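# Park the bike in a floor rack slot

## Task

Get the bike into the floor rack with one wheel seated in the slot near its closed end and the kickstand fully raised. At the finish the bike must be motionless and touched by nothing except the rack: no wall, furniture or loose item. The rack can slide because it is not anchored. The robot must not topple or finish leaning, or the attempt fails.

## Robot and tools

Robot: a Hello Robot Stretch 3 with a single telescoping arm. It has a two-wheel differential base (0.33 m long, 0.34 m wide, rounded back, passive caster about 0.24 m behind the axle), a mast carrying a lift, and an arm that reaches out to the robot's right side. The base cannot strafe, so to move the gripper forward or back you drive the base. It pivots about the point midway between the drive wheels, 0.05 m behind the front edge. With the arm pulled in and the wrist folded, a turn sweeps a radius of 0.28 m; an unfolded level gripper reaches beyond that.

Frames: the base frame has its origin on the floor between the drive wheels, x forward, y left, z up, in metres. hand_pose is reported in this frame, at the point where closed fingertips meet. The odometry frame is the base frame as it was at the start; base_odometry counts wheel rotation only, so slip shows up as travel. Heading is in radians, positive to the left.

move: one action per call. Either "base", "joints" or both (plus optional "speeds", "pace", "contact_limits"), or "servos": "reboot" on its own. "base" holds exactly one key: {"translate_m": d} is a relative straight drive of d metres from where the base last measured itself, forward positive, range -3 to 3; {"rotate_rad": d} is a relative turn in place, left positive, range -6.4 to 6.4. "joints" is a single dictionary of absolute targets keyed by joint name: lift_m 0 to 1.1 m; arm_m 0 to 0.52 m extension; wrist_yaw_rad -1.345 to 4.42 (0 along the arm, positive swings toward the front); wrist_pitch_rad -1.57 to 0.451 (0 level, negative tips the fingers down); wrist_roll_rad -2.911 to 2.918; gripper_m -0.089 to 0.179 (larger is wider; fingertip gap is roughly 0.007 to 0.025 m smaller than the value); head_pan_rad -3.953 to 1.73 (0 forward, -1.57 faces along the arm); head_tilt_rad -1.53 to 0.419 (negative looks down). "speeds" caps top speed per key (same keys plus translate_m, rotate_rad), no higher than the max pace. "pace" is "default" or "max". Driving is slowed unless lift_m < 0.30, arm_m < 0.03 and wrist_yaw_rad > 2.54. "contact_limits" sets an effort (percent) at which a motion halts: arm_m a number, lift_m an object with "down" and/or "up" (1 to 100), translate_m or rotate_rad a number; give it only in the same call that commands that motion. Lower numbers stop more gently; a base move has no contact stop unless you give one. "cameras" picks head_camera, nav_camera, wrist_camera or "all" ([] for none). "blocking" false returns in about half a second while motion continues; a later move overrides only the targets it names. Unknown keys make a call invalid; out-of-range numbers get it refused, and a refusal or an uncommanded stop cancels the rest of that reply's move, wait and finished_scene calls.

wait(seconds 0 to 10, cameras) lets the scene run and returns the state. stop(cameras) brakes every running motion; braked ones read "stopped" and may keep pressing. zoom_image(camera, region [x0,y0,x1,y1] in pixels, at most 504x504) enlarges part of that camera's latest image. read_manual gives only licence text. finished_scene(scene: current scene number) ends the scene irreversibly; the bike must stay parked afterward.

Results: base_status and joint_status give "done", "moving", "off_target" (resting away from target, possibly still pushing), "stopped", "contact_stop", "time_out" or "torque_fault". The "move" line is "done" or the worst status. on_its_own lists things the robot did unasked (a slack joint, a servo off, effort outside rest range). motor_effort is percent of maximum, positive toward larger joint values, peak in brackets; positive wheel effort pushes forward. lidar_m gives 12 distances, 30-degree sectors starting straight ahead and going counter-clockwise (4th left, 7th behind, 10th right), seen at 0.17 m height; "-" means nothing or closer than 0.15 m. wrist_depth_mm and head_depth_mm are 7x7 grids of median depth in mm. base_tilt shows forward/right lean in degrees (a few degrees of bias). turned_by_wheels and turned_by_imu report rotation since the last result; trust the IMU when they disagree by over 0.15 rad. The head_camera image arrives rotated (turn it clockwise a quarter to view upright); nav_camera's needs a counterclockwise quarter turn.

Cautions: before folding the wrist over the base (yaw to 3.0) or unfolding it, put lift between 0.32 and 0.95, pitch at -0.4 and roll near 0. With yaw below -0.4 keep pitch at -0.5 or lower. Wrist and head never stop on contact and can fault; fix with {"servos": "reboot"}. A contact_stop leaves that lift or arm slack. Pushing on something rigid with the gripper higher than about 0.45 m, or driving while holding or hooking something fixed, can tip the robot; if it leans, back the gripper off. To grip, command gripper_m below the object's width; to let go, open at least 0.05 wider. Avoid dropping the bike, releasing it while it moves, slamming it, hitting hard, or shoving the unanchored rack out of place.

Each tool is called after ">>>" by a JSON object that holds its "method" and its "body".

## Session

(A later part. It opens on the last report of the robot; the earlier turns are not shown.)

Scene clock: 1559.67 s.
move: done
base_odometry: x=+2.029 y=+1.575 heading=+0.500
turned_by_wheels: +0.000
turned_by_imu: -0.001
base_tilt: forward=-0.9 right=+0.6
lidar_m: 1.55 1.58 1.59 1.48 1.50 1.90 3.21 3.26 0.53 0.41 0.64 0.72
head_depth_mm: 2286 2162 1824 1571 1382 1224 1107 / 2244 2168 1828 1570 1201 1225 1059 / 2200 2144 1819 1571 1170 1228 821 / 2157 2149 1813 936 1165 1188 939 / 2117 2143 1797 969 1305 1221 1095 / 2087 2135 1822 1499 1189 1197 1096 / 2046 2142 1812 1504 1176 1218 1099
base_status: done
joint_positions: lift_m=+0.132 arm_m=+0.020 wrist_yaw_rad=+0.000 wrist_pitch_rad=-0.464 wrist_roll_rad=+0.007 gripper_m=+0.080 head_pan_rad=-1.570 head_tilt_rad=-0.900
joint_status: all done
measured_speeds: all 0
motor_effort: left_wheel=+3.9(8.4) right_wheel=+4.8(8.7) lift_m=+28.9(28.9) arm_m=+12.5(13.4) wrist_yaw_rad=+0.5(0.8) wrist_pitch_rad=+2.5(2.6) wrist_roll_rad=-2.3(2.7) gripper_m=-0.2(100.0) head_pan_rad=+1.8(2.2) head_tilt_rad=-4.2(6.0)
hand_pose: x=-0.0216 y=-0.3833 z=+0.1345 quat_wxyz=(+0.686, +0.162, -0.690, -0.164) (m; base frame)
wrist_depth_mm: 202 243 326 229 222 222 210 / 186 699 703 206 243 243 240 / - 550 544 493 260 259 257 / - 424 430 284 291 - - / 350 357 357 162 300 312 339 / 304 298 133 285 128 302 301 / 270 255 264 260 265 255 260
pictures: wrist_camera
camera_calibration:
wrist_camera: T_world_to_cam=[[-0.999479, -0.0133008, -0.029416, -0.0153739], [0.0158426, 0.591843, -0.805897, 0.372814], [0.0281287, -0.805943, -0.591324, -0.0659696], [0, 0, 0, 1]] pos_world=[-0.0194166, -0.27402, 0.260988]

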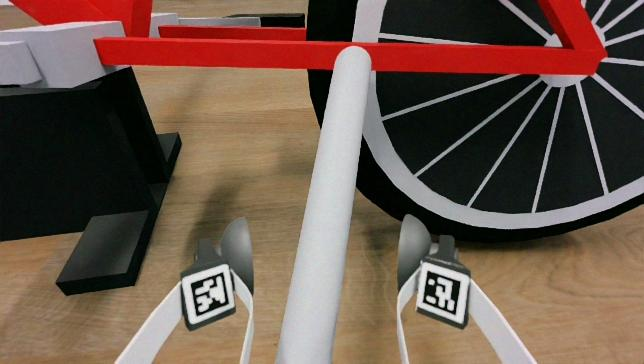

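>>> {"method": "move", "body": {"joints": {"wrist_roll_rad": -0.6}, "speeds": {"wrist_roll_rad": 0.5}, "cameras": ["wrist_camera", "head_camera"]}}

Scene clock: 1572.83 s.
move: done
base_odometry: x=+2.029 y=+1.575 heading=+0.500
turned_by_wheels: +0.000
turned_by_imu: -0.001
base_tilt: forward=-0.9 right=+0.5
lidar_m: 1.55 1.58 1.59 1.48 1.50 1.91 3.21 3.26 0.53 0.40 0.64 0.72
head_depth_mm: 2291 2174 1828 1566 1380 1229 1113 / 2250 2171 1832 1565 1193 1229 1062 / 2196 2134 1811 1557 1166 1221 822 / 2140 2146 1804 938 1160 1116 938 / 2113 2175 1830 964 1302 1220 1100 / 2071 2165 1808 1493 1202 1204 1099 / 2063 2156 1814 1488 1173 1224 1095
base_status: not commanded
joint_positions: lift_m=+0.132 arm_m=+0.020 wrist_yaw_rad=+0.000 wrist_pitch_rad=-0.464 wrist_roll_rad=-0.595 gripper_m=+0.080 head_pan_rad=-1.570 head_tilt_rad=-0.900
joint_status: all done
measured_speeds: all 0
motor_effort: left_wheel=+4.4(5.0) right_wheel=+4.5(5.3) lift_m=+33.3(34.5) arm_m=+12.0(13.2) wrist_yaw_rad=-0.1(0.9) wrist_pitch_rad=+2.5(2.6) wrist_roll_rad=-1.8(3.7) gripper_m=-1.1(2.1) head_pan_rad=+0.9(2.9) head_tilt_rad=-5.3(6.1)
hand_pose: x=-0.0215 y=-0.3834 z=+0.1345 quat_wxyz=(+0.860, +0.203, -0.456, -0.108) (m; base frame)
wrist_depth_mm: - - 627 730 322 213 200 / 321 343 482 643 231 222 209 / 274 337 407 502 251 233 223 / 259 291 350 417 261 255 234 / 235 263 299 162 152 265 257 / 214 232 130 319 126 - 274 / 197 209 129 276 322 312 308
pictures: head_camera (sideways), wrist_camera
camera_calibration:
head_camera: T_world_to_cam=[[0.0483357, 0.80218, -0.595123, 0.802206], [0.9981, -0.0615775, -0.0019363, -0.00376681], [-0.0381994, -0.593899, -0.803632, 1.00118], [0, 0, 0, 1]] pos_world=[0.00322884, -0.0491479, 1.28198]
wrist_camera: T_world_to_cam=[[-0.835646, -0.268514, 0.479162, -0.178047], [-0.544598, 0.518561, -0.659172, 0.312946], [-0.0714781, -0.811785, -0.579565, -0.0719261], [0, 0, 0, 1]] pos_world=[0.016504, -0.268478, 0.249912]

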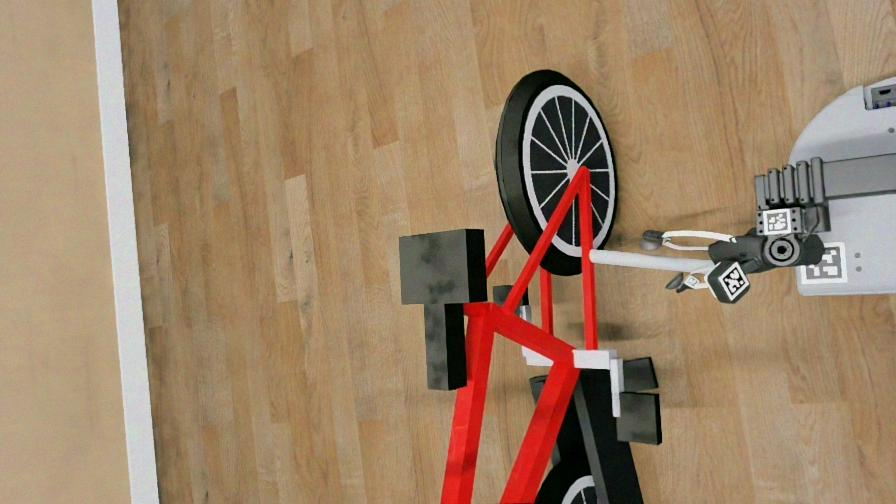

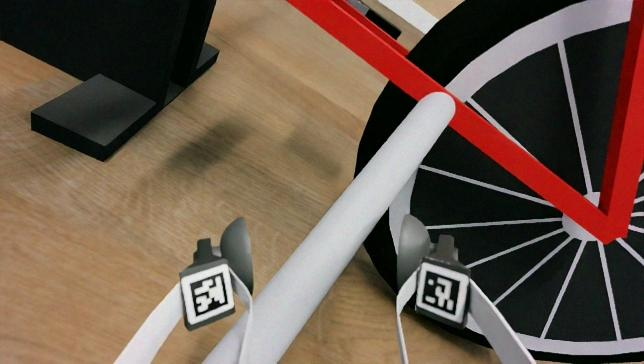

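>>> {"method": "move", "body": {"joints": {"wrist_roll_rad": -1.1}, "speeds": {"wrist_roll_rad": 0.4}, "cameras": ["wrist_camera", "head_camera"]}}

Scene clock: 1579.03 s.
move: done
base_odometry: x=+2.029 y=+1.575 heading=+0.500
turned_by_wheels: +0.000
turned_by_imu: -0.001
base_tilt: forward=-0.8 right=+0.5
lidar_m: 1.55 1.58 1.58 1.48 1.50 1.92 3.21 3.25 0.53 0.41 0.64 0.72
head_depth_mm: 2290 2162 1815 1586 1378 1229 1103 / 2258 2168 1811 1556 1195 1220 1059 / 2188 2159 1816 1556 1178 1222 820 / 2140 2158 1819 939 1179 1206 938 / 2127 2176 1812 973 1298 1223 1102 / 2062 2138 1804 1496 1193 1194 1101 / 2045 2134 1794 1502 1170 1215 1100
base_status: not commanded
joint_positions: lift_m=+0.132 arm_m=+0.020 wrist_yaw_rad=+0.018 wrist_pitch_rad=-0.445 wrist_roll_rad=-1.081 gripper_m=+0.080 head_pan_rad=-1.570 head_tilt_rad=-0.900
joint_status: all done
measured_speeds: all 0
on_its_own: wrist_yaw_rad is at rest, and its effort (-15.5) is outside its rest range (-9 to +9)
motor_effort: left_wheel=+4.3(4.9) right_wheel=-2.2(5.1) lift_m=+24.4(34.2) arm_m=+12.0(12.8) wrist_yaw_rad=-15.5(21.3) wrist_pitch_rad=-1.0(2.5) wrist_roll_rad=-6.6(9.9) gripper_m=-1.6(2.7) head_pan_rad=+1.2(2.5) head_tilt_rad=-5.2(6.6)
hand_pose: x=-0.0173 y=-0.3858 z=+0.1387 quat_wxyz=(+0.947, +0.217, -0.234, -0.045) (m; base frame)
wrist_depth_mm: 238 262 384 642 - - - / 223 271 373 568 879 - - / 216 260 348 502 732 249 226 / 205 247 320 447 278 238 224 / 196 231 281 371 150 245 231 / 190 209 131 - 128 253 240 / 180 103 - 322 302 107 243
pictures: head_camera (sideways), wrist_camera
camera_calibration:
head_camera: T_world_to_cam=[[0.0483357, 0.80218, -0.595123, 0.802206], [0.9981, -0.0615775, -0.0019363, -0.00376681], [-0.0381994, -0.593899, -0.803632, 1.00118], [0, 0, 0, 1]] pos_world=[0.00322884, -0.0491479, 1.28198]
wrist_camera: T_world_to_cam=[[-0.475366, -0.409441, 0.778708, -0.266857], [-0.871623, 0.339483, -0.353588, 0.20216], [-0.119585, -0.846823, -0.518257, -0.0941512], [0, 0, 0, 1]] pos_world=[0.038094, -0.257621, 0.23049]

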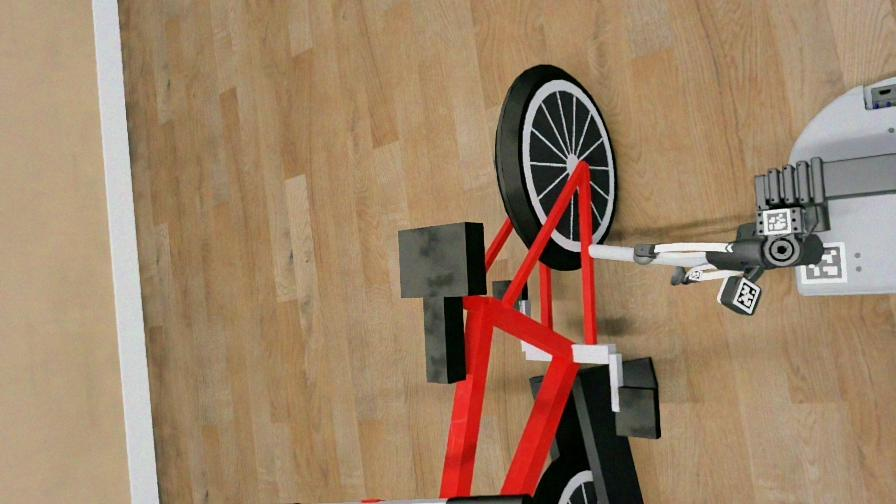

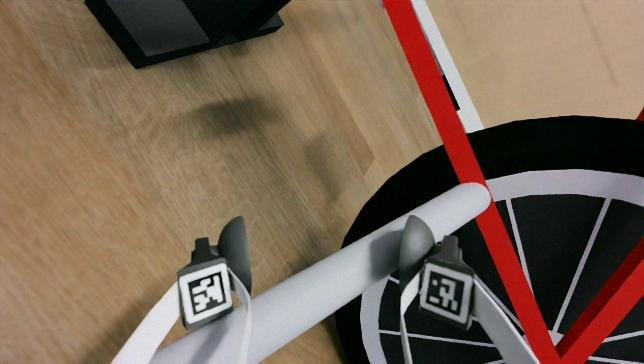

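>>> {"method": "move", "body": {"joints": {"wrist_roll_rad": -1.5}, "speeds": {"wrist_roll_rad": 0.4}, "cameras": ["wrist_camera", "head_camera"]}}

>>> {"method": "zoom_image", "body": {"camera": "head_camera", "region": [480, 120, 800, 400]}}

Scene clock: 1592.80 s.
move: done
base_odometry: x=+2.029 y=+1.575 heading=+0.500
turned_by_wheels: +0.000
turned_by_imu: -0.001
base_tilt: forward=-0.9 right=+0.5
lidar_m: 1.55 1.58 1.58 1.48 1.50 1.92 3.21 3.27 0.53 0.41 0.63 0.72
head_depth_mm: 2271 2190 1810 1565 1356 1222 1103 / 2194 2174 1805 1570 1194 1230 1056 / 2182 2161 1816 1564 1178 1230 822 / 2165 2140 1808 935 1225 1180 940 / 2110 2149 1818 973 1299 1223 1097 / 2073 2153 1810 1502 1197 1201 1097 / 2049 2146 1760 923 1169 1219 1098
base_status: not commanded
joint_positions: lift_m=+0.132 arm_m=+0.020 wrist_yaw_rad=+0.024 wrist_pitch_rad=-0.446 wrist_roll_rad=-1.482 gripper_m=+0.080 head_pan_rad=-1.570 head_tilt_rad=-0.900
joint_status: all done
measured_speeds: all 0
on_its_own: wrist_yaw_rad is at rest, and its effort (-20.5) is outside its rest range (-9 to +9)
motor_effort: left_wheel=+4.5(4.8) right_wheel=-2.6(3.6) lift_m=+27.0(27.9) arm_m=+10.9(12.5) wrist_yaw_rad=-20.5(22.4) wrist_pitch_rad=-1.0(1.5) wrist_roll_rad=-6.5(9.6) gripper_m=-1.2(2.1) head_pan_rad=+1.4(2.0) head_tilt_rad=-4.4(6.6)
hand_pose: x=-0.0159 y=-0.3857 z=+0.1385 quat_wxyz=(+0.974, +0.222, -0.040, +0.002) (m; base frame)
wrist_depth_mm: 187 222 298 462 832 227 - / 186 221 301 456 825 253 225 / 187 221 298 459 982 - - / 186 221 297 452 957 - - / 182 222 270 418 274 258 - / 186 213 132 322 127 249 237 / 180 109 - - - 249 238
pictures: head_camera (sideways), wrist_camera
camera_calibration:
head_camera: T_world_to_cam=[[0.0483454, 0.802311, -0.594946, 0.801985], [0.9981, -0.0615859, -0.0019455, -0.0037554], [-0.0382011, -0.593721, -0.803764, 1.00135], [0, 0, 0, 1]] pos_world=[0.00322879, -0.0491483, 1.28198]
wrist_camera: T_world_to_cam=[[-0.0911943, -0.454978, 0.885821, -0.292299], [-0.985454, 0.169322, -0.0144837, 0.0888639], [-0.143399, -0.874257, -0.463801, -0.112444], [0, 0, 0, 1]] pos_world=[0.044791, -0.246341, 0.20806]

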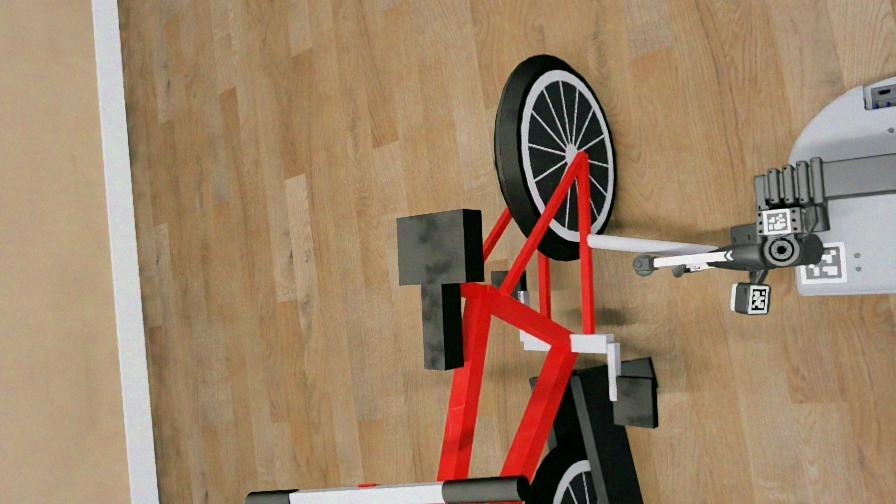

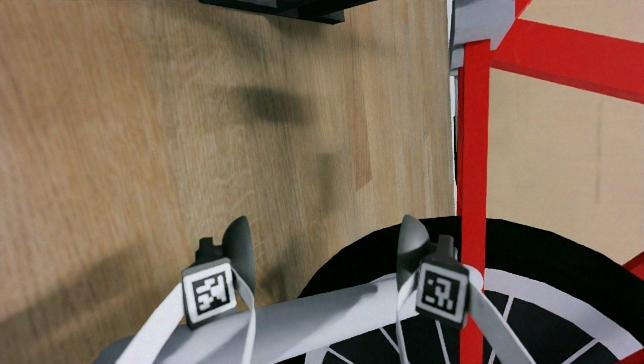

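Scaled by 1.575 from the camera's 896x504 image, which has a finer 1280x720 frame.

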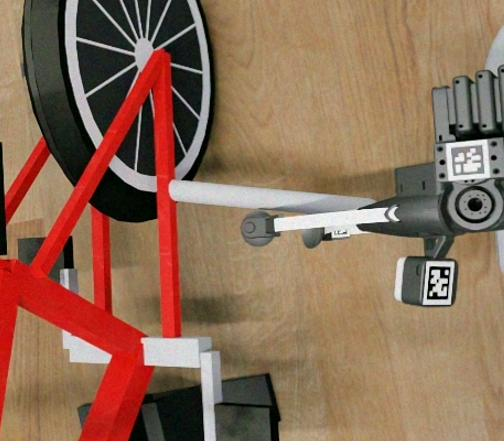

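>>> {"method": "move", "body": {"joints": {"lift_m": 0.27}, "cameras": []}}

>>> {"method": "move", "body": {"base": {"translate_m": -0.03}, "joints": {"wrist_roll_rad": 0, "gripper_m": 0.11}}}

Scene clock: 1615.13 s.
move: done
base_odometry: x=+2.029 y=+1.575 heading=+0.500
turned_by_wheels: +0.000
turned_by_imu: -0.001
base_tilt: forward=-0.8 right=+0.6
lidar_m: 1.56 1.58 1.59 1.48 1.50 1.92 3.21 3.28 0.53 0.41 0.63 0.72
head_depth_mm: 2266 2162 1803 1569 1357 1233 1106 / 2246 2177 1825 1566 1205 1227 1058 / 2205 2163 1829 1558 1177 1226 696 / 2156 2167 1807 935 1202 1032 939 / 2113 2139 1811 969 1303 1216 1099 / 2068 2122 1814 1496 1195 1198 1100 / 2055 2154 1752 924 1177 1214 1097
base_status: not commanded
joint_positions: lift_m=+0.270 arm_m=+0.020 wrist_yaw_rad=+0.002 wrist_pitch_rad=-0.471 wrist_roll_rad=-1.496 gripper_m=+0.080 head_pan_rad=-1.570 head_tilt_rad=-0.900
joint_status: all done
measured_speeds: all 0
motor_effort: left_wheel=+4.1(5.1) right_wheel=-2.9(3.4) lift_m=+32.8(39.0) arm_m=-7.4(11.3) wrist_yaw_rad=-1.6(21.3) wrist_pitch_rad=+3.9(4.8) wrist_roll_rad=-1.7(6.4) gripper_m=-0.7(2.4) head_pan_rad=+0.9(2.3) head_tilt_rad=-5.9(6.3)
hand_pose: x=-0.0209 y=-0.3825 z=+0.2710 quat_wxyz=(+0.972, +0.234, -0.036, -0.008) (m; base frame)
wrist_depth_mm: 287 343 429 258 - - - / 292 356 466 297 281 - - / 290 350 469 405 - - 239 / 291 353 470 586 - - 220 / 292 355 367 319 308 325 - / - - 130 - 127 - - / 293 321 398 - 287 292 -
pictures: none
No camera images: "cameras" was empty.

Scene clock: 1616.53 s.
move: done
base_odometry: x=+2.002 y=+1.561 heading=+0.500
turned_by_wheels: +0.000
turned_by_imu: +0.000
base_tilt: forward=-0.9 right=+0.6
lidar_m: 1.59 1.61 1.59 1.48 1.50 1.91 3.17 3.23 0.53 0.41 0.65 0.73
head_depth_mm: 2289 2183 1806 1571 1370 1227 1107 / 2242 2167 1819 1556 1196 1223 1059 / 2195 2151 1798 1566 1176 1222 695 / 2149 2165 1833 1069 1164 906 941 / 2109 2139 1796 968 1303 1221 1104 / 2083 2139 1805 1501 1197 1197 1098 / 2049 2139 1811 1505 1173 1220 1100
base_status: done
joint_positions: lift_m=+0.270 arm_m=+0.020 wrist_yaw_rad=+0.002 wrist_pitch_rad=-0.471 wrist_roll_rad=-0.007 gripper_m=+0.110 head_pan_rad=-1.570 head_tilt_rad=-0.900
joint_status: all done
measured_speeds: all 0
motor_effort: left_wheel=+0.0(5.9) right_wheel=-5.0(8.7) lift_m=+33.1(34.4) arm_m=-12.7(13.6) wrist_yaw_rad=-1.2(1.9) wrist_pitch_rad=+3.8(4.0) wrist_roll_rad=+1.8(4.0) gripper_m=+0.6(94.4) head_pan_rad=+0.2(2.1) head_tilt_rad=-5.2(6.3)
hand_pose: x=-0.0212 y=-0.3823 z=+0.2709 quat_wxyz=(+0.690, +0.166, -0.685, -0.164) (m; base frame)
wrist_depth_mm: - - - - 249 241 238 / 296 - - - 260 256 257 / 302 301 413 305 275 - - / 393 313 654 318 - 293 - / 253 259 520 348 148 - - / - 123 461 447 367 124 432 / 416 382 401 389 399 380 399
pictures: head_camera (sideways), nav_camera (sideways), wrist_camera
camera_calibration:
head_camera: T_world_to_cam=[[0.048348, 0.802345, -0.594899, 0.801926], [0.9981, -0.0615858, -0.0019447, -0.00375641], [-0.0381976, -0.593674, -0.803798, 1.0014], [0, 0, 0, 1]] pos_world=[0.00322878, -0.0491484, 1.28198]
nav_camera: T_world_to_cam=[[-0.00228844, -0.768003, 0.640443, -0.788761], [-0.99997, -0.00294452, -0.00710411, 0.0656071], [0.00734177, -0.64044, -0.767973, 0.961634], [0, 0, 0, 1]] pos_world=[0.05674, 0.0102912, 1.24413]
wrist_camera: T_world_to_cam=[[-0.999624, -0.0210164, -0.0175869, -0.0170678], [0.00154126, 0.597628, -0.801772, 0.482904], [0.0273608, -0.801498, -0.597371, 0.0188184], [0, 0, 0, 1]] pos_world=[-0.0183205, -0.273873, 0.398121]

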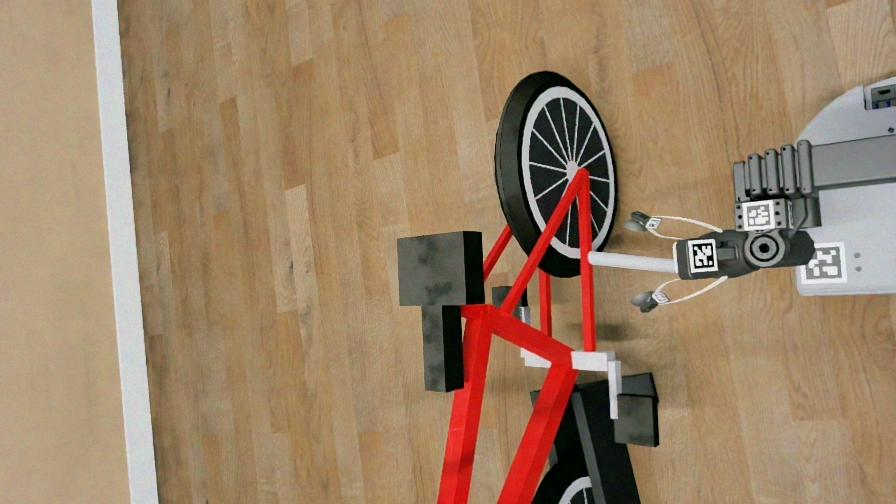

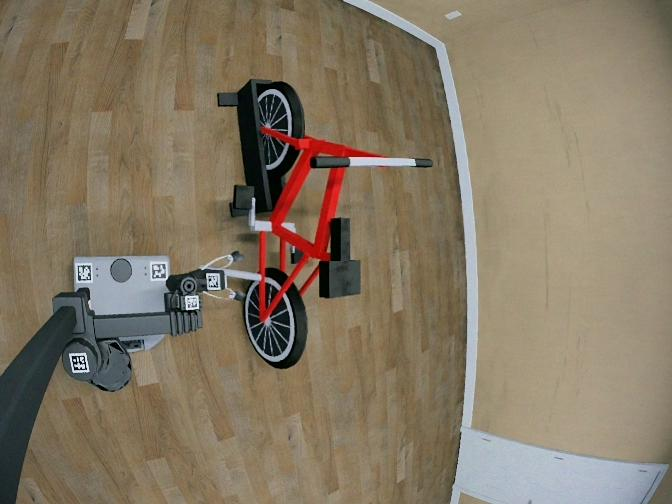

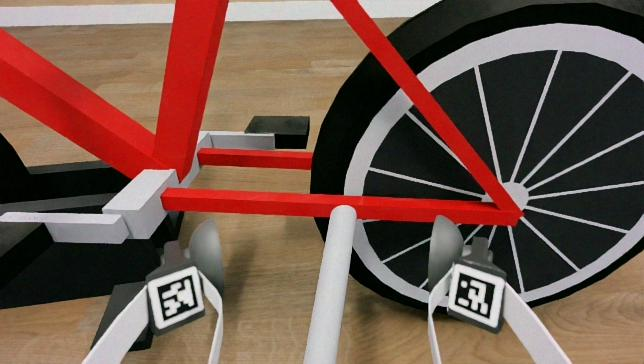

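>>> {"method": "move", "body": {"joints": {"wrist_pitch_rad": -0.6, "arm_m": 0.058}, "cameras": []}}

>>> {"method": "move", "body": {"joints": {"lift_m": 0.173}, "cameras": []}}

>>> {"method": "move", "body": {"joints": {"gripper_m": 0.06}}}

Scene clock: 1629.83 s.
move: done
base_odometry: x=+2.002 y=+1.561 heading=+0.500
turned_by_wheels: +0.000
turned_by_imu: -0.001
base_tilt: forward=-0.8 right=+0.5
lidar_m: 1.59 1.61 1.58 1.47 1.50 1.91 3.18 3.23 0.53 0.41 0.65 0.72
head_depth_mm: 2272 2178 1848 1561 1380 1221 1099 / 2237 2160 1820 1566 1195 1228 1056 / 2186 2175 1812 1569 1171 1203 698 / 2164 2161 1818 1071 1165 858 954 / 2131 2158 1810 967 1298 1226 1096 / 2091 2133 1818 1495 1190 1200 1099 / 2046 2150 1793 1501 1176 1218 1096
base_status: not commanded
joint_positions: lift_m=+0.270 arm_m=+0.058 wrist_yaw_rad=+0.002 wrist_pitch_rad=-0.611 wrist_roll_rad=-0.007 gripper_m=+0.110 head_pan_rad=-1.570 head_tilt_rad=-0.900
joint_status: all done
measured_speeds: all 0
motor_effort: left_wheel=-0.7(1.0) right_wheel=-4.5(5.2) lift_m=+29.3(30.8) arm_m=+13.0(14.4) wrist_yaw_rad=-1.8(1.8) wrist_pitch_rad=+1.8(4.0) wrist_roll_rad=+2.1(2.3) gripper_m=+0.6(1.3) head_pan_rad=+0.3(1.8) head_tilt_rad=-5.2(6.6)
hand_pose: x=-0.0212 y=-0.3991 z=+0.2421 quat_wxyz=(+0.677, +0.214, -0.672, -0.212) (m; base frame)
wrist_depth_mm: - 230 - - 212 209 208 / 259 258 758 262 234 225 227 / 269 274 588 275 258 249 254 / 224 242 524 300 - 253 - / - 423 466 440 159 - 341 / 409 126 406 398 396 370 406 / 378 353 363 352 365 350 359
pictures: none
No camera images: "cameras" was empty.

Scene clock: 1631.53 s.
move: done
base_odometry: x=+2.002 y=+1.561 heading=+0.500
turned_by_wheels: +0.000
turned_by_imu: +0.000
base_tilt: forward=-0.9 right=+0.5
lidar_m: 1.59 1.61 1.58 1.47 1.50 1.91 3.18 3.24 0.53 0.40 0.65 0.73
head_depth_mm: 2262 2174 1829 1567 1381 1231 1102 / 2251 2152 1822 1571 1201 1226 1062 / 2202 2154 1813 1555 1175 1223 799 / 2158 2186 1809 1072 1171 1091 952 / 2113 2133 1798 973 1298 1221 1102 / 2113 2129 1810 1501 1198 1202 1101 / 2055 2142 1816 1490 1171 1212 1099
base_status: not commanded
joint_positions: lift_m=+0.173 arm_m=+0.058 wrist_yaw_rad=+0.002 wrist_pitch_rad=-0.612 wrist_roll_rad=-0.007 gripper_m=+0.110 head_pan_rad=-1.570 head_tilt_rad=-0.900
joint_status: all done
measured_speeds: all 0
motor_effort: left_wheel=+0.0(1.2) right_wheel=-4.7(5.3) lift_m=+26.4(30.5) arm_m=+11.2(14.1) wrist_yaw_rad=-1.1(1.8) wrist_pitch_rad=+2.1(2.1) wrist_roll_rad=+2.1(2.3) gripper_m=+0.1(1.6) head_pan_rad=+1.1(1.8) head_tilt_rad=-5.7(6.2)
hand_pose: x=-0.0212 y=-0.3989 z=+0.1448 quat_wxyz=(+0.677, +0.214, -0.671, -0.212) (m; base frame)
wrist_depth_mm: 199 257 295 206 201 199 189 / 182 553 551 190 226 223 221 / - 466 473 443 246 240 239 / - 400 397 263 275 266 262 / 342 346 347 164 328 312 335 / 302 126 305 291 306 297 301 / 280 263 273 268 274 263 271
pictures: none
No camera images: "cameras" was empty.

Scene clock: 1632.57 s.
move: done
base_odometry: x=+2.002 y=+1.561 heading=+0.500
turned_by_wheels: +0.000
turned_by_imu: +0.000
base_tilt: forward=-0.8 right=+0.4
lidar_m: 1.58 1.61 1.59 1.48 1.50 1.91 3.18 3.23 0.53 0.41 0.65 0.73
head_depth_mm: 2269 2174 1820 1566 1379 1229 1106 / 2237 2161 1836 1565 1199 1233 1058 / 2185 2166 1823 1555 1181 1221 794 / 2136 2162 1812 1076 1169 1102 952 / 2128 2131 1805 966 1305 1223 1094 / 2070 2139 1815 1498 1189 1200 1102 / 2069 2155 1806 1502 1180 1218 1094
base_status: not commanded
joint_positions: lift_m=+0.173 arm_m=+0.058 wrist_yaw_rad=+0.002 wrist_pitch_rad=-0.612 wrist_roll_rad=-0.007 gripper_m=+0.060 head_pan_rad=-1.570 head_tilt_rad=-0.900
joint_status: all done
measured_speeds: all 0
motor_effort: left_wheel=-0.4(1.2) right_wheel=-4.4(5.1) lift_m=+28.6(29.9) arm_m=+10.9(11.9) wrist_yaw_rad=-1.7(2.0) wrist_pitch_rad=+2.0(2.1) wrist_roll_rad=+2.1(2.1) gripper_m=-0.6(99.7) head_pan_rad=+0.9(1.5) head_tilt_rad=-5.8(6.3)
hand_pose: x=-0.0212 y=-0.3989 z=+0.1448 quat_wxyz=(+0.677, +0.214, -0.671, -0.212) (m; base frame)
wrist_depth_mm: 199 257 292 206 201 199 188 / 183 559 550 190 226 223 221 / - 467 475 438 244 243 242 / - 397 402 265 277 265 261 / 340 348 345 161 306 311 333 / 300 311 127 152 127 303 304 / 276 269 269 268 268 267 271
pictures: head_camera (sideways), nav_camera (sideways), wrist_camera
camera_calibration:
head_camera: T_world_to_cam=[[0.048348, 0.802345, -0.594899, 0.801926], [0.9981, -0.0615858, -0.0019447, -0.00375641], [-0.0381976, -0.593674, -0.803798, 1.0014], [0, 0, 0, 1]] pos_world=[0.00322878, -0.0491484, 1.28198]
nav_camera: T_world_to_cam=[[-0.00228844, -0.768003, 0.640443, -0.788761], [-0.99997, -0.00294452, -0.00710411, 0.0656071], [0.00734177, -0.64044, -0.767973, 0.961634], [0, 0, 0, 1]] pos_world=[0.05674, 0.0102912, 1.24413]
wrist_camera: T_world_to_cam=[[-0.99963, -0.0181318, -0.0202884, -0.0182232], [0.00163968, 0.704129, -0.71007, 0.420903], [0.0271605, -0.709841, -0.703839, -0.017874], [0, 0, 0, 1]] pos_world=[-0.0184211, -0.309388, 0.28592]

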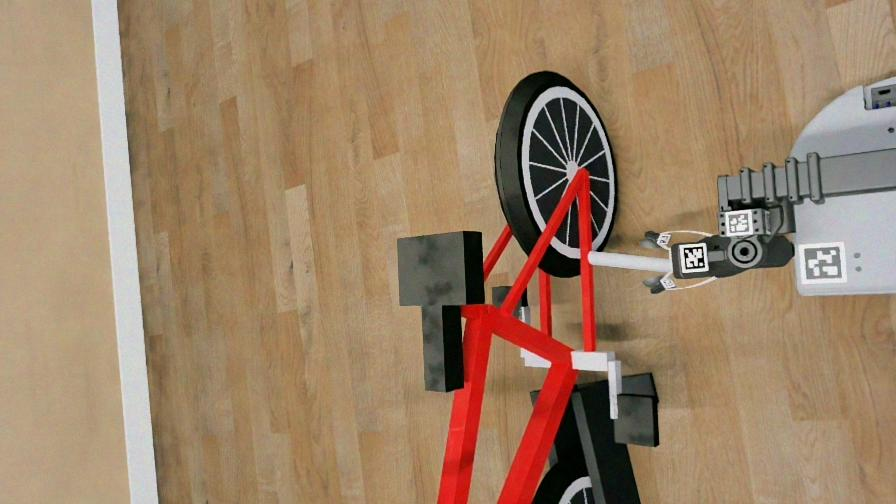

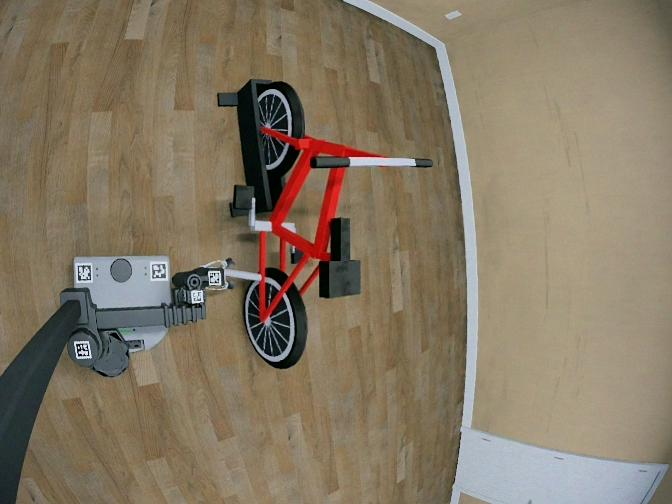

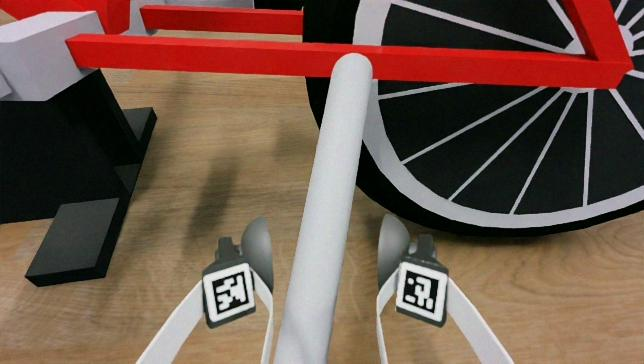

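>>> {"method": "move", "body": {"joints": {"wrist_roll_rad": -0.8}, "speeds": {"wrist_roll_rad": 0.5}, "cameras": ["wrist_camera", "head_camera"]}}

>>> {"method": "zoom_image", "body": {"camera": "head_camera", "region": [560, 180, 760, 340]}}

Scene clock: 1639.37 s.
move: off_target
base_odometry: x=+2.002 y=+1.561 heading=+0.500
turned_by_wheels: +0.000
turned_by_imu: -0.001
base_tilt: forward=-0.9 right=+0.5
lidar_m: 1.58 1.61 1.58 1.48 1.50 1.92 3.19 3.24 0.53 0.40 0.65 0.72
head_depth_mm: 2256 2174 1824 1574 1377 1229 1105 / 2241 2173 1831 1573 1200 1229 1062 / 2216 2162 1825 1568 1168 1226 794 / 2182 2170 1814 1070 1167 1098 948 / 2111 2143 1809 969 1296 1203 1099 / 2077 2136 1804 1496 1201 1197 1104 / 2051 2146 1795 1490 1180 1219 1102
base_status: not commanded
joint_positions: lift_m=+0.173 arm_m=+0.058 wrist_yaw_rad=+0.010 wrist_pitch_rad=-0.594 wrist_roll_rad=-0.777 gripper_m=+0.060 head_pan_rad=-1.570 head_tilt_rad=-0.900
joint_status: wrist_roll_rad off_target (ended at -0.777, target -0.800)
measured_speeds: all 0
motor_effort: left_wheel=+0.1(0.9) right_wheel=-4.4(5.2) lift_m=+29.7(34.1) arm_m=+6.7(8.8) wrist_yaw_rad=-9.2(9.4) wrist_pitch_rad=-1.2(2.2) wrist_roll_rad=-7.8(9.0) gripper_m=-0.4(2.5) head_pan_rad=+0.9(2.0) head_tilt_rad=-5.3(6.0)
hand_pose: x=-0.0194 y=-0.4019 z=+0.1484 quat_wxyz=(+0.883, +0.272, -0.368, -0.109) (m; base frame)
wrist_depth_mm: 305 330 459 553 303 - 179 / 273 333 401 520 262 202 182 / 260 300 361 460 244 205 191 / 244 279 336 397 240 220 203 / 228 259 287 344 248 249 215 / 216 236 128 327 127 257 207 / 204 214 133 305 337 100 253
pictures: head_camera (sideways), wrist_camera
camera_calibration:
head_camera: T_world_to_cam=[[0.048348, 0.802345, -0.594899, 0.801926], [0.9981, -0.0615858, -0.0019447, -0.00375641], [-0.0381976, -0.593674, -0.803798, 1.0014], [0, 0, 0, 1]] pos_world=[0.00322878, -0.0491484, 1.28198]
wrist_camera: T_world_to_cam=[[-0.718024, -0.415614, 0.558306, -0.256495], [-0.690112, 0.529394, -0.493445, 0.309893], [-0.090481, -0.739599, -0.666938, -0.0371544], [0, 0, 0, 1]] pos_world=[0.0263296, -0.298138, 0.271339]

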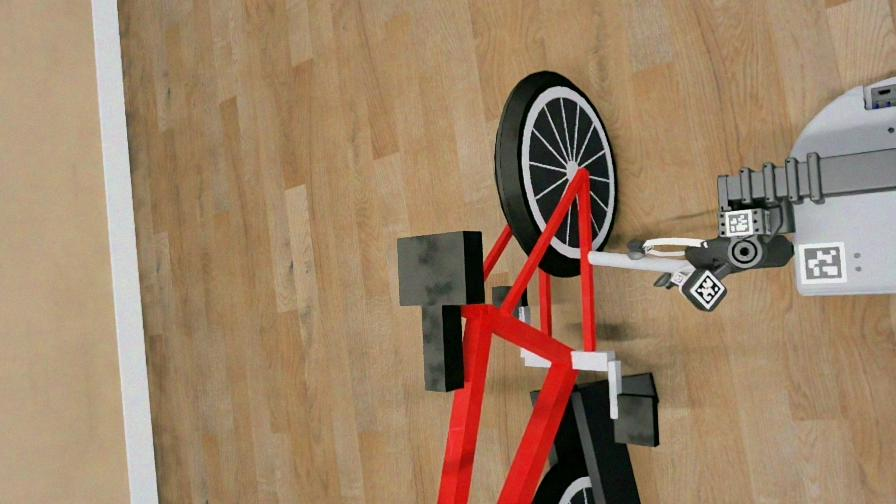

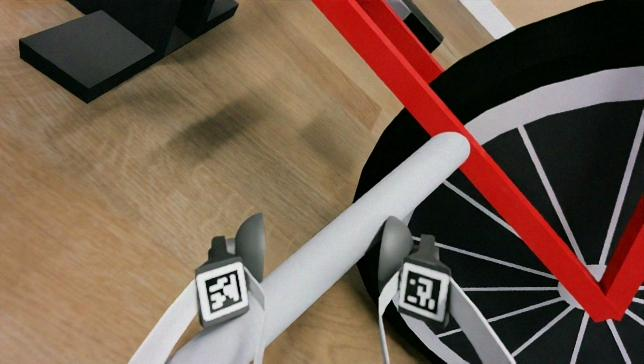

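Scaled by 2.520 from the camera's 896x504 image, which has a finer 1280x720 frame.

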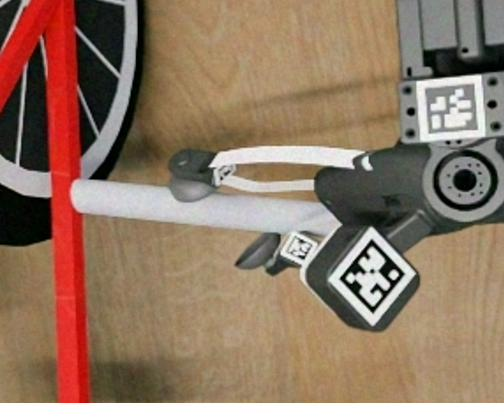

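>>> {"method": "move", "body": {"joints": {"wrist_roll_rad": -1.2}, "speeds": {"wrist_roll_rad": 0.5}, "cameras": ["wrist_camera", "head_camera"]}}

>>> {"method": "zoom_image", "body": {"camera": "head_camera", "region": [560, 180, 760, 340]}}

Scene clock: 1645.50 s.
move: off_target
base_odometry: x=+2.002 y=+1.561 heading=+0.500
turned_by_wheels: +0.000
turned_by_imu: -0.001
base_tilt: forward=-0.8 right=+0.5
lidar_m: 1.59 1.61 1.58 1.47 1.50 1.91 3.18 3.23 0.53 0.41 0.64 0.72
head_depth_mm: 2297 2215 1814 1574 1374 1227 1107 / 2244 2145 1822 1564 1200 1221 1060 / 2198 2176 1807 1571 1170 1228 796 / 2162 2158 1813 1068 1171 1013 951 / 2129 2156 1813 971 1309 1221 1099 / 2064 2133 1798 1505 1201 1202 1098 / 2052 2138 1798 1492 1173 1216 1094
base_status: not commanded
joint_positions: lift_m=+0.173 arm_m=+0.058 wrist_yaw_rad=+0.015 wrist_pitch_rad=-0.574 wrist_roll_rad=-1.172 gripper_m=+0.060 head_pan_rad=-1.570 head_tilt_rad=-0.900
joint_status: wrist_roll_rad off_target (ended at -1.172, target -1.200)
measured_speeds: all 0
on_its_own: wrist_yaw_rad is at rest, and its effort (-12.5) is outside its rest range (-9 to +9)
motor_effort: left_wheel=-0.3(0.9) right_wheel=-5.5(6.2) lift_m=+25.5(25.5) arm_m=+4.1(5.0) wrist_yaw_rad=-12.5(14.6) wrist_pitch_rad=-4.8(5.1) wrist_roll_rad=-9.1(15.6) gripper_m=-3.9(3.9) head_pan_rad=+0.7(1.6) head_tilt_rad=-4.3(6.2)
hand_pose: x=-0.0184 y=-0.4051 z=+0.1525 quat_wxyz=(+0.941, +0.279, -0.187, -0.049) (m; base frame)
wrist_depth_mm: 233 275 364 509 301 - - / 225 268 348 481 590 - - / 221 260 329 456 626 - - / 213 250 316 431 271 222 200 / 207 241 276 369 160 221 205 / 202 230 127 - 127 229 211 / 196 110 132 328 - 235 212
pictures: head_camera (sideways), wrist_camera
camera_calibration:
head_camera: T_world_to_cam=[[0.048348, 0.802345, -0.594899, 0.801926], [0.9981, -0.0615858, -0.0019447, -0.00375641], [-0.0381976, -0.593674, -0.803798, 1.0014], [0, 0, 0, 1]] pos_world=[0.00322878, -0.0491484, 1.28198]
wrist_camera: T_world_to_cam=[[-0.392935, -0.524928, 0.755018, -0.327713], [-0.909947, 0.34041, -0.236894, 0.194468], [-0.132663, -0.78011, -0.611416, -0.0624371], [0, 0, 0, 1]] pos_world=[0.039902, -0.286932, 0.255323]

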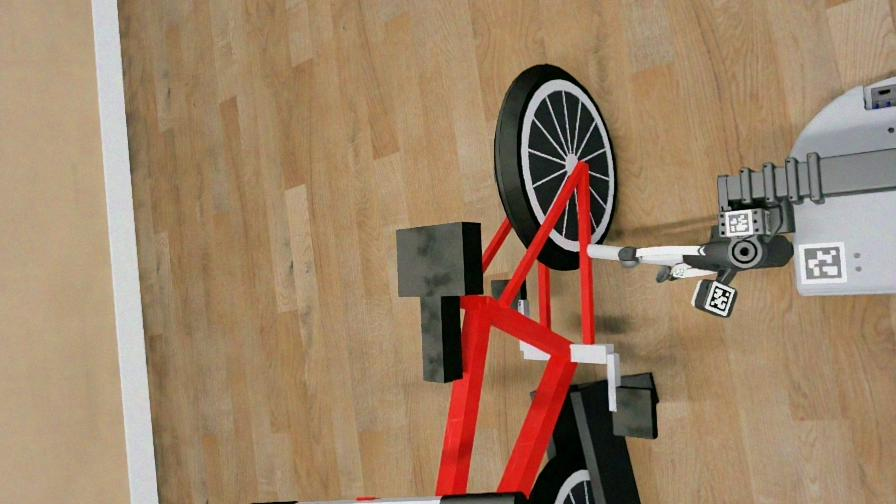

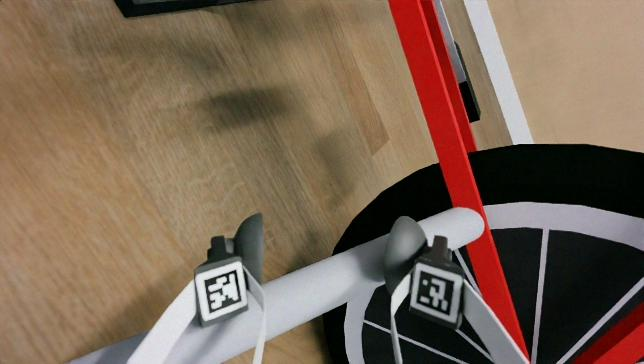

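Scaled by 2.520 from the camera's 896x504 image, which has a finer 1280x720 frame.

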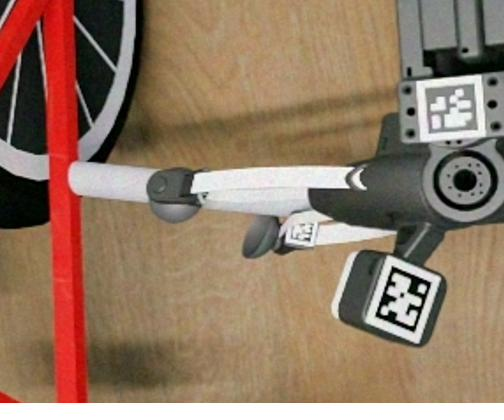

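>>> {"method": "move", "body": {"joints": {"gripper_m": 0.02}, "cameras": ["wrist_camera", "head_camera"]}}

>>> {"method": "zoom_image", "body": {"camera": "head_camera", "region": [560, 180, 760, 340]}}

Scene clock: 1661.00 s.
move: done
base_odometry: x=+2.002 y=+1.561 heading=+0.500
turned_by_wheels: +0.000
turned_by_imu: -0.001
base_tilt: forward=-0.8 right=+0.5
lidar_m: 1.58 1.61 1.58 1.47 1.50 1.91 3.16 3.23 0.53 0.41 0.64 0.72
head_depth_mm: 2272 2153 1824 1577 1381 1226 1100 / 2269 2162 1813 1566 1196 1228 1053 / 2183 2166 1811 1556 1175 1220 796 / 2176 2168 1800 1069 1167 1022 949 / 2108 2151 1790 972 1300 1224 1101 / 2099 2153 1808 1486 1212 1200 1096 / 2059 2148 1800 1496 1172 1216 1096
base_status: not commanded
joint_positions: lift_m=+0.173 arm_m=+0.058 wrist_yaw_rad=+0.021 wrist_pitch_rad=-0.574 wrist_roll_rad=-1.179 gripper_m=+0.021 head_pan_rad=-1.570 head_tilt_rad=-0.900
joint_status: all done
measured_speeds: all 0
on_its_own: wrist_yaw_rad is at rest, and its effort (-18.0) is outside its rest range (-9 to +9)
motor_effort: left_wheel=+0.7(1.1) right_wheel=-5.2(6.2) lift_m=+28.7(29.4) arm_m=+1.1(1.3) wrist_yaw_rad=-18.0(18.5) wrist_pitch_rad=-4.9(5.1) wrist_roll_rad=-7.0(9.6) gripper_m=-15.7(99.9) head_pan_rad=+0.1(1.5) head_tilt_rad=-4.1(5.8)
hand_pose: x=-0.0171 y=-0.4051 z=+0.1525 quat_wxyz=(+0.941, +0.280, -0.183, -0.045) (m; base frame)
wrist_depth_mm: 233 272 358 514 302 - - / 224 267 343 476 598 - - / 219 258 324 447 615 - - / 213 248 316 426 280 221 201 / 206 244 275 375 155 221 205 / 202 233 131 - 128 232 210 / 194 215 129 327 268 232 214
pictures: head_camera (sideways), wrist_camera
camera_calibration:
head_camera: T_world_to_cam=[[0.048348, 0.802345, -0.594899, 0.801926], [0.9981, -0.0615858, -0.0019447, -0.00375641], [-0.0381976, -0.593674, -0.803798, 1.0014], [0, 0, 0, 1]] pos_world=[0.00322878, -0.0491484, 1.28198]
wrist_camera: T_world_to_cam=[[-0.383254, -0.528833, 0.757266, -0.328906], [-0.914711, 0.331056, -0.231745, 0.190978], [-0.128143, -0.781497, -0.610608, -0.062906], [0, 0, 0, 1]] pos_world=[0.0405745, -0.286322, 0.254916]

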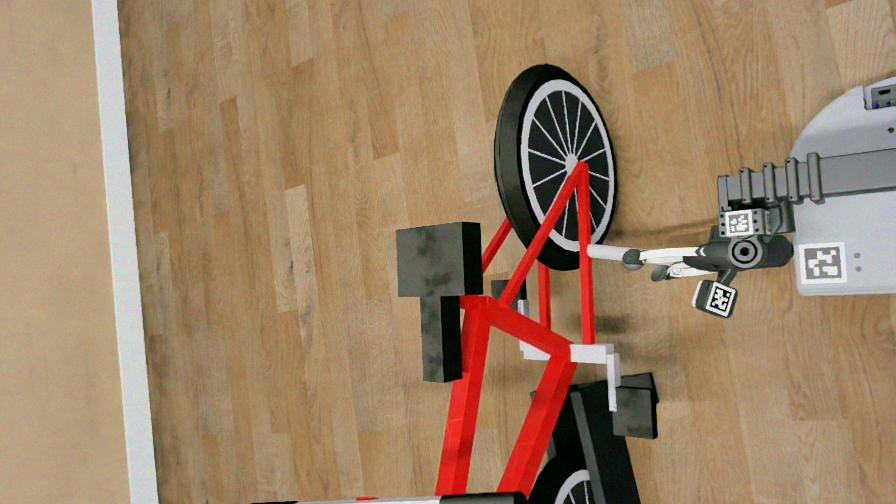

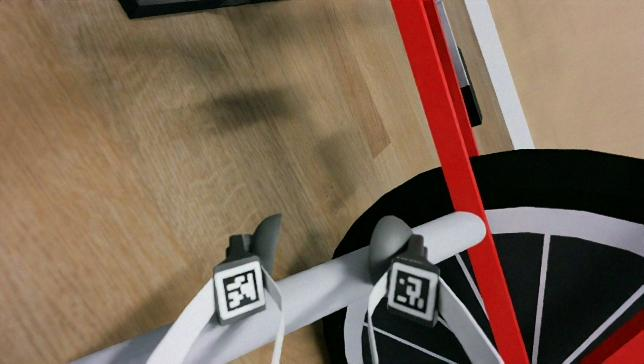

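Scaled by 2.520 from the camera's 896x504 image, which has a finer 1280x720 frame.

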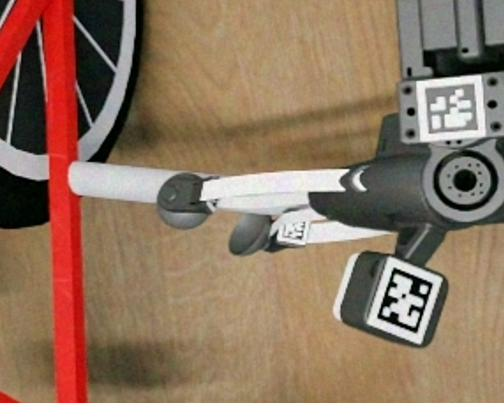

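>>> {"method": "zoom_image", "body": {"camera": "wrist_camera", "region": [140, 180, 520, 364]}}

Scaled by 1.326.

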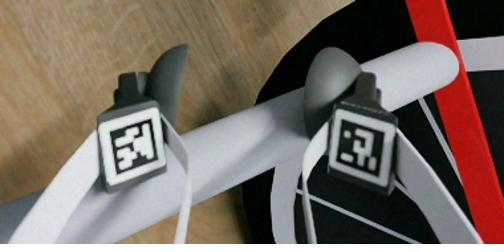

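>>> {"method": "move", "body": {"joints": {"gripper_m": 0.09}, "cameras": []}}

>>> {"method": "move", "body": {"joints": {"lift_m": 0.27}, "cameras": []}}

>>> {"method": "move", "body": {"base": {"translate_m": -0.012}, "joints": {"wrist_roll_rad": 0}, "cameras": ["wrist_camera"]}}

Scene clock: 1703.43 s.
move: done
base_odometry: x=+2.002 y=+1.561 heading=+0.500
turned_by_wheels: +0.000
turned_by_imu: -0.001
base_tilt: forward=-0.9 right=+0.5
lidar_m: 1.59 1.61 1.58 1.48 1.49 1.91 3.17 3.24 0.53 0.41 0.64 0.72
head_depth_mm: 2293 2173 1832 1561 1376 1227 1107 / 2245 2175 1821 1564 1197 1225 1058 / 2202 2141 1815 1563 1174 1225 794 / 2160 2147 1799 1069 1164 1014 950 / 2133 2145 1813 973 1293 1220 1101 / 2090 2134 1812 1504 1201 1210 1097 / 2052 2151 1812 1500 1174 1213 1101
base_status: not commanded
joint_positions: lift_m=+0.173 arm_m=+0.058 wrist_yaw_rad=+0.022 wrist_pitch_rad=-0.583 wrist_roll_rad=-1.193 gripper_m=+0.090 head_pan_rad=-1.570 head_tilt_rad=-0.900
joint_status: all done
measured_speeds: all 0
on_its_own: wrist_yaw_rad is at rest, and its effort (-18.8) is outside its rest range (-9 to +9)
motor_effort: left_wheel=+0.3(1.4) right_wheel=-6.2(6.6) lift_m=+27.1(29.3) arm_m=-3.1(4.3) wrist_yaw_rad=-18.8(20.3) wrist_pitch_rad=-3.3(5.7) wrist_roll_rad=-2.6(7.5) gripper_m=+0.9(99.6) head_pan_rad=+0.3(1.3) head_tilt_rad=-4.0(6.2)
hand_pose: x=-0.0169 y=-0.4036 z=+0.1506 quat_wxyz=(+0.941, +0.285, -0.176, -0.044) (m; base frame)
wrist_depth_mm: 228 266 355 498 621 - - / 222 264 338 464 625 - - / 216 254 324 436 603 - - / 210 247 311 422 272 222 201 / 204 240 292 370 179 217 204 / 201 217 131 - 127 227 211 / 193 116 143 325 - 229 217
pictures: none
No camera images: "cameras" was empty.

Scene clock: 1705.13 s.
move: done
base_odometry: x=+2.002 y=+1.561 heading=+0.500
turned_by_wheels: +0.000
turned_by_imu: +0.000
base_tilt: forward=-0.8 right=+0.6
lidar_m: 1.59 1.61 1.58 1.47 1.49 1.91 3.18 3.23 0.53 0.40 0.64 0.72
head_depth_mm: 2318 2163 1825 1561 1378 1227 1105 / 2240 2162 1805 1571 1198 1223 1059 / 2186 2145 1814 1560 1173 1206 698 / 2155 2176 1820 939 1192 892 952 / 2126 2143 1821 976 1294 1205 1099 / 2099 2123 1818 1499 1226 1206 1097 / 2057 2135 1816 1467 1177 1221 1100
base_status: not commanded
joint_positions: lift_m=+0.270 arm_m=+0.058 wrist_yaw_rad=+0.002 wrist_pitch_rad=-0.614 wrist_roll_rad=-1.196 gripper_m=+0.090 head_pan_rad=-1.570 head_tilt_rad=-0.900
joint_status: all done
measured_speeds: all 0
motor_effort: left_wheel=+0.6(1.5) right_wheel=-5.9(6.9) lift_m=+31.6(42.0) arm_m=-4.8(5.1) wrist_yaw_rad=-1.2(20.5) wrist_pitch_rad=+2.3(3.3) wrist_roll_rad=-2.0(3.1) gripper_m=-1.8(3.0) head_pan_rad=+0.5(1.7) head_tilt_rad=-3.9(5.6)
hand_pose: x=-0.0210 y=-0.3986 z=+0.2415 quat_wxyz=(+0.937, +0.297, -0.177, -0.056) (m; base frame)
wrist_depth_mm: 308 371 423 253 245 - - / 298 351 445 518 944 - - / 291 344 425 514 832 - 249 / 285 330 413 506 275 258 189 / 276 315 383 317 263 245 230 / 271 293 134 360 127 228 229 / - 311 381 392 270 248 236
pictures: none
No camera images: "cameras" was empty.

Scene clock: 1706.40 s.
move: done
base_odometry: x=+1.992 y=+1.555 heading=+0.500
turned_by_wheels: +0.000
turned_by_imu: +0.000
base_tilt: forward=-0.8 right=+0.5
lidar_m: 1.59 1.62 1.58 1.48 1.49 1.90 3.17 3.22 0.53 0.40 0.65 0.73
head_depth_mm: 2294 2175 1826 1563 1379 1223 1108 / 2252 2164 1814 1566 1198 1221 1057 / 2204 2174 1819 1564 1173 1205 698 / 2144 2168 1796 1108 1166 856 948 / 2118 2145 1808 972 1299 1222 1100 / 2077 2151 1806 1497 1198 1202 1090 / 2040 2136 1783 1503 1175 1221 1096
base_status: done
joint_positions: lift_m=+0.270 arm_m=+0.058 wrist_yaw_rad=+0.002 wrist_pitch_rad=-0.614 wrist_roll_rad=-0.007 gripper_m=+0.090 head_pan_rad=-1.570 head_tilt_rad=-0.900
joint_status: all done
measured_speeds: all 0
motor_effort: left_wheel=+0.6(5.2) right_wheel=-3.1(9.2) lift_m=+26.3(32.0) arm_m=-5.4(6.1) wrist_yaw_rad=-1.6(2.0) wrist_pitch_rad=+2.4(2.6) wrist_roll_rad=+1.8(4.6) gripper_m=+0.2(2.2) head_pan_rad=+0.4(1.4) head_tilt_rad=-4.2(5.7)
hand_pose: x=-0.0212 y=-0.3985 z=+0.2414 quat_wxyz=(+0.677, +0.215, -0.671, -0.213) (m; base frame)
wrist_depth_mm: - 233 - 975 213 212 211 / 260 261 415 268 236 228 230 / 385 273 580 275 256 253 255 / 224 242 513 324 - 275 - / - 442 459 438 155 - 334 / 409 - 147 397 133 387 404 / 368 351 357 356 364 344 361
pictures: wrist_camera
camera_calibration:
wrist_camera: T_world_to_cam=[[-0.999627, -0.0183711, -0.0201858, -0.0162705], [0.00134052, 0.705631, -0.708578, 0.489448], [0.0272611, -0.708342, -0.705343, 0.0513679], [0, 0, 0, 1]] pos_world=[-0.0183209, -0.309282, 0.382716]

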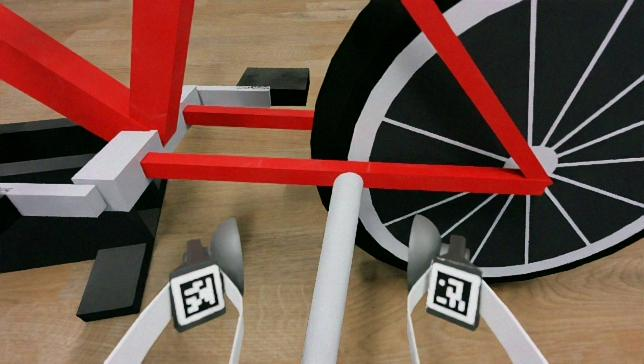

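>>> {"method": "move", "body": {"base": {"translate_m": -0.006}, "joints": {"wrist_pitch_rad": -0.78, "arm_m": 0.105, "lift_m": 0.29}, "cameras": []}}

>>> {"method": "move", "body": {"joints": {"lift_m": 0.197}, "cameras": ["wrist_camera"]}}

Scene clock: 1723.23 s.
move: done
base_odometry: x=+1.987 y=+1.552 heading=+0.500
turned_by_wheels: +0.000
turned_by_imu: -0.001
base_tilt: forward=-0.8 right=+0.5
lidar_m: 1.60 1.63 1.58 1.47 1.50 1.91 3.17 3.21 0.53 0.40 0.66 0.73
head_depth_mm: 2272 2160 1809 1566 1378 1225 1102 / 2243 2175 1806 1569 1194 1227 1056 / 2201 2164 1801 1564 1176 763 681 / 2153 2157 1812 1115 1144 876 960 / 2117 2153 1808 973 1300 1223 1102 / 2091 2150 1809 1491 1192 1220 1093 / 2040 2145 1787 1494 1170 1210 1096
base_status: done
joint_positions: lift_m=+0.290 arm_m=+0.105 wrist_yaw_rad=+0.002 wrist_pitch_rad=-0.788 wrist_roll_rad=-0.007 gripper_m=+0.090 head_pan_rad=-1.570 head_tilt_rad=-0.900
joint_status: all done
measured_speeds: all 0
motor_effort: left_wheel=-1.8(5.0) right_wheel=-4.2(8.0) lift_m=+29.4(35.3) arm_m=+12.6(15.1) wrist_yaw_rad=-1.3(2.1) wrist_pitch_rad=+1.3(3.9) wrist_roll_rad=+2.0(2.3) gripper_m=-1.3(1.5) head_pan_rad=+0.4(1.1) head_tilt_rad=-3.7(5.5)
hand_pose: x=-0.0213 y=-0.4137 z=+0.2301 quat_wxyz=(+0.656, +0.273, -0.650, -0.270) (m; base frame)
wrist_depth_mm: 245 219 682 211 189 180 185 / 233 242 323 228 212 203 207 / 230 255 533 251 237 227 238 / 208 451 464 290 - - 262 / 412 417 414 406 155 355 401 / 378 369 147 376 133 380 377 / 355 339 345 348 347 339 350
pictures: none
No camera images: "cameras" was empty.

Scene clock: 1724.90 s.
move: done
base_odometry: x=+1.987 y=+1.552 heading=+0.500
turned_by_wheels: +0.000
turned_by_imu: +0.000
base_tilt: forward=-0.8 right=+0.5
lidar_m: 1.60 1.63 1.58 1.47 1.50 1.91 3.16 3.22 0.53 0.40 0.65 0.73
head_depth_mm: 2288 2182 1819 1567 1372 1230 1111 / 2262 2183 1819 1571 1206 1218 1058 / 2210 2167 1821 1556 1179 1183 764 / 2159 2156 1805 1117 1174 953 964 / 2129 2133 1813 970 1305 1223 1101 / 2103 2149 1803 1503 1186 1217 1096 / 2040 2146 1796 1496 1176 1217 1099
base_status: not commanded
joint_positions: lift_m=+0.197 arm_m=+0.105 wrist_yaw_rad=+0.002 wrist_pitch_rad=-0.789 wrist_roll_rad=-0.007 gripper_m=+0.090 head_pan_rad=-1.570 head_tilt_rad=-0.900
joint_status: all done
measured_speeds: all 0
motor_effort: left_wheel=-1.9(2.9) right_wheel=-4.2(4.9) lift_m=+25.6(28.9) arm_m=+12.5(13.4) wrist_yaw_rad=-1.8(2.0) wrist_pitch_rad=+1.5(1.6) wrist_roll_rad=+1.8(2.3) gripper_m=-0.7(1.8) head_pan_rad=+0.7(1.1) head_tilt_rad=-3.4(5.4)
hand_pose: x=-0.0213 y=-0.4134 z=+0.1369 quat_wxyz=(+0.655, +0.273, -0.650, -0.271) (m; base frame)
wrist_depth_mm: - - - 169 169 170 165 / - 459 452 156 203 202 199 / - 396 399 238 228 224 223 / - 355 358 148 267 263 258 / - 322 318 308 316 311 316 / 296 293 133 280 145 289 288 / 276 261 259 263 268 258 266
pictures: wrist_camera
camera_calibration:
wrist_camera: T_world_to_cam=[[-0.999638, -0.0142669, -0.0228051, -0.0167612], [0.00144116, 0.818148, -0.575006, 0.454193], [0.0268615, -0.574831, -0.817831, 0.0376863], [0, 0, 0, 1]] pos_world=[-0.018422, -0.350173, 0.291603]

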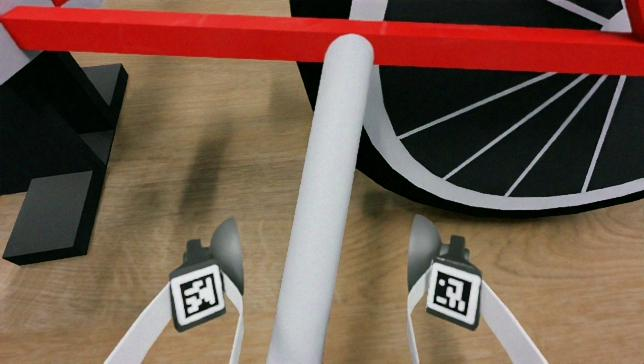

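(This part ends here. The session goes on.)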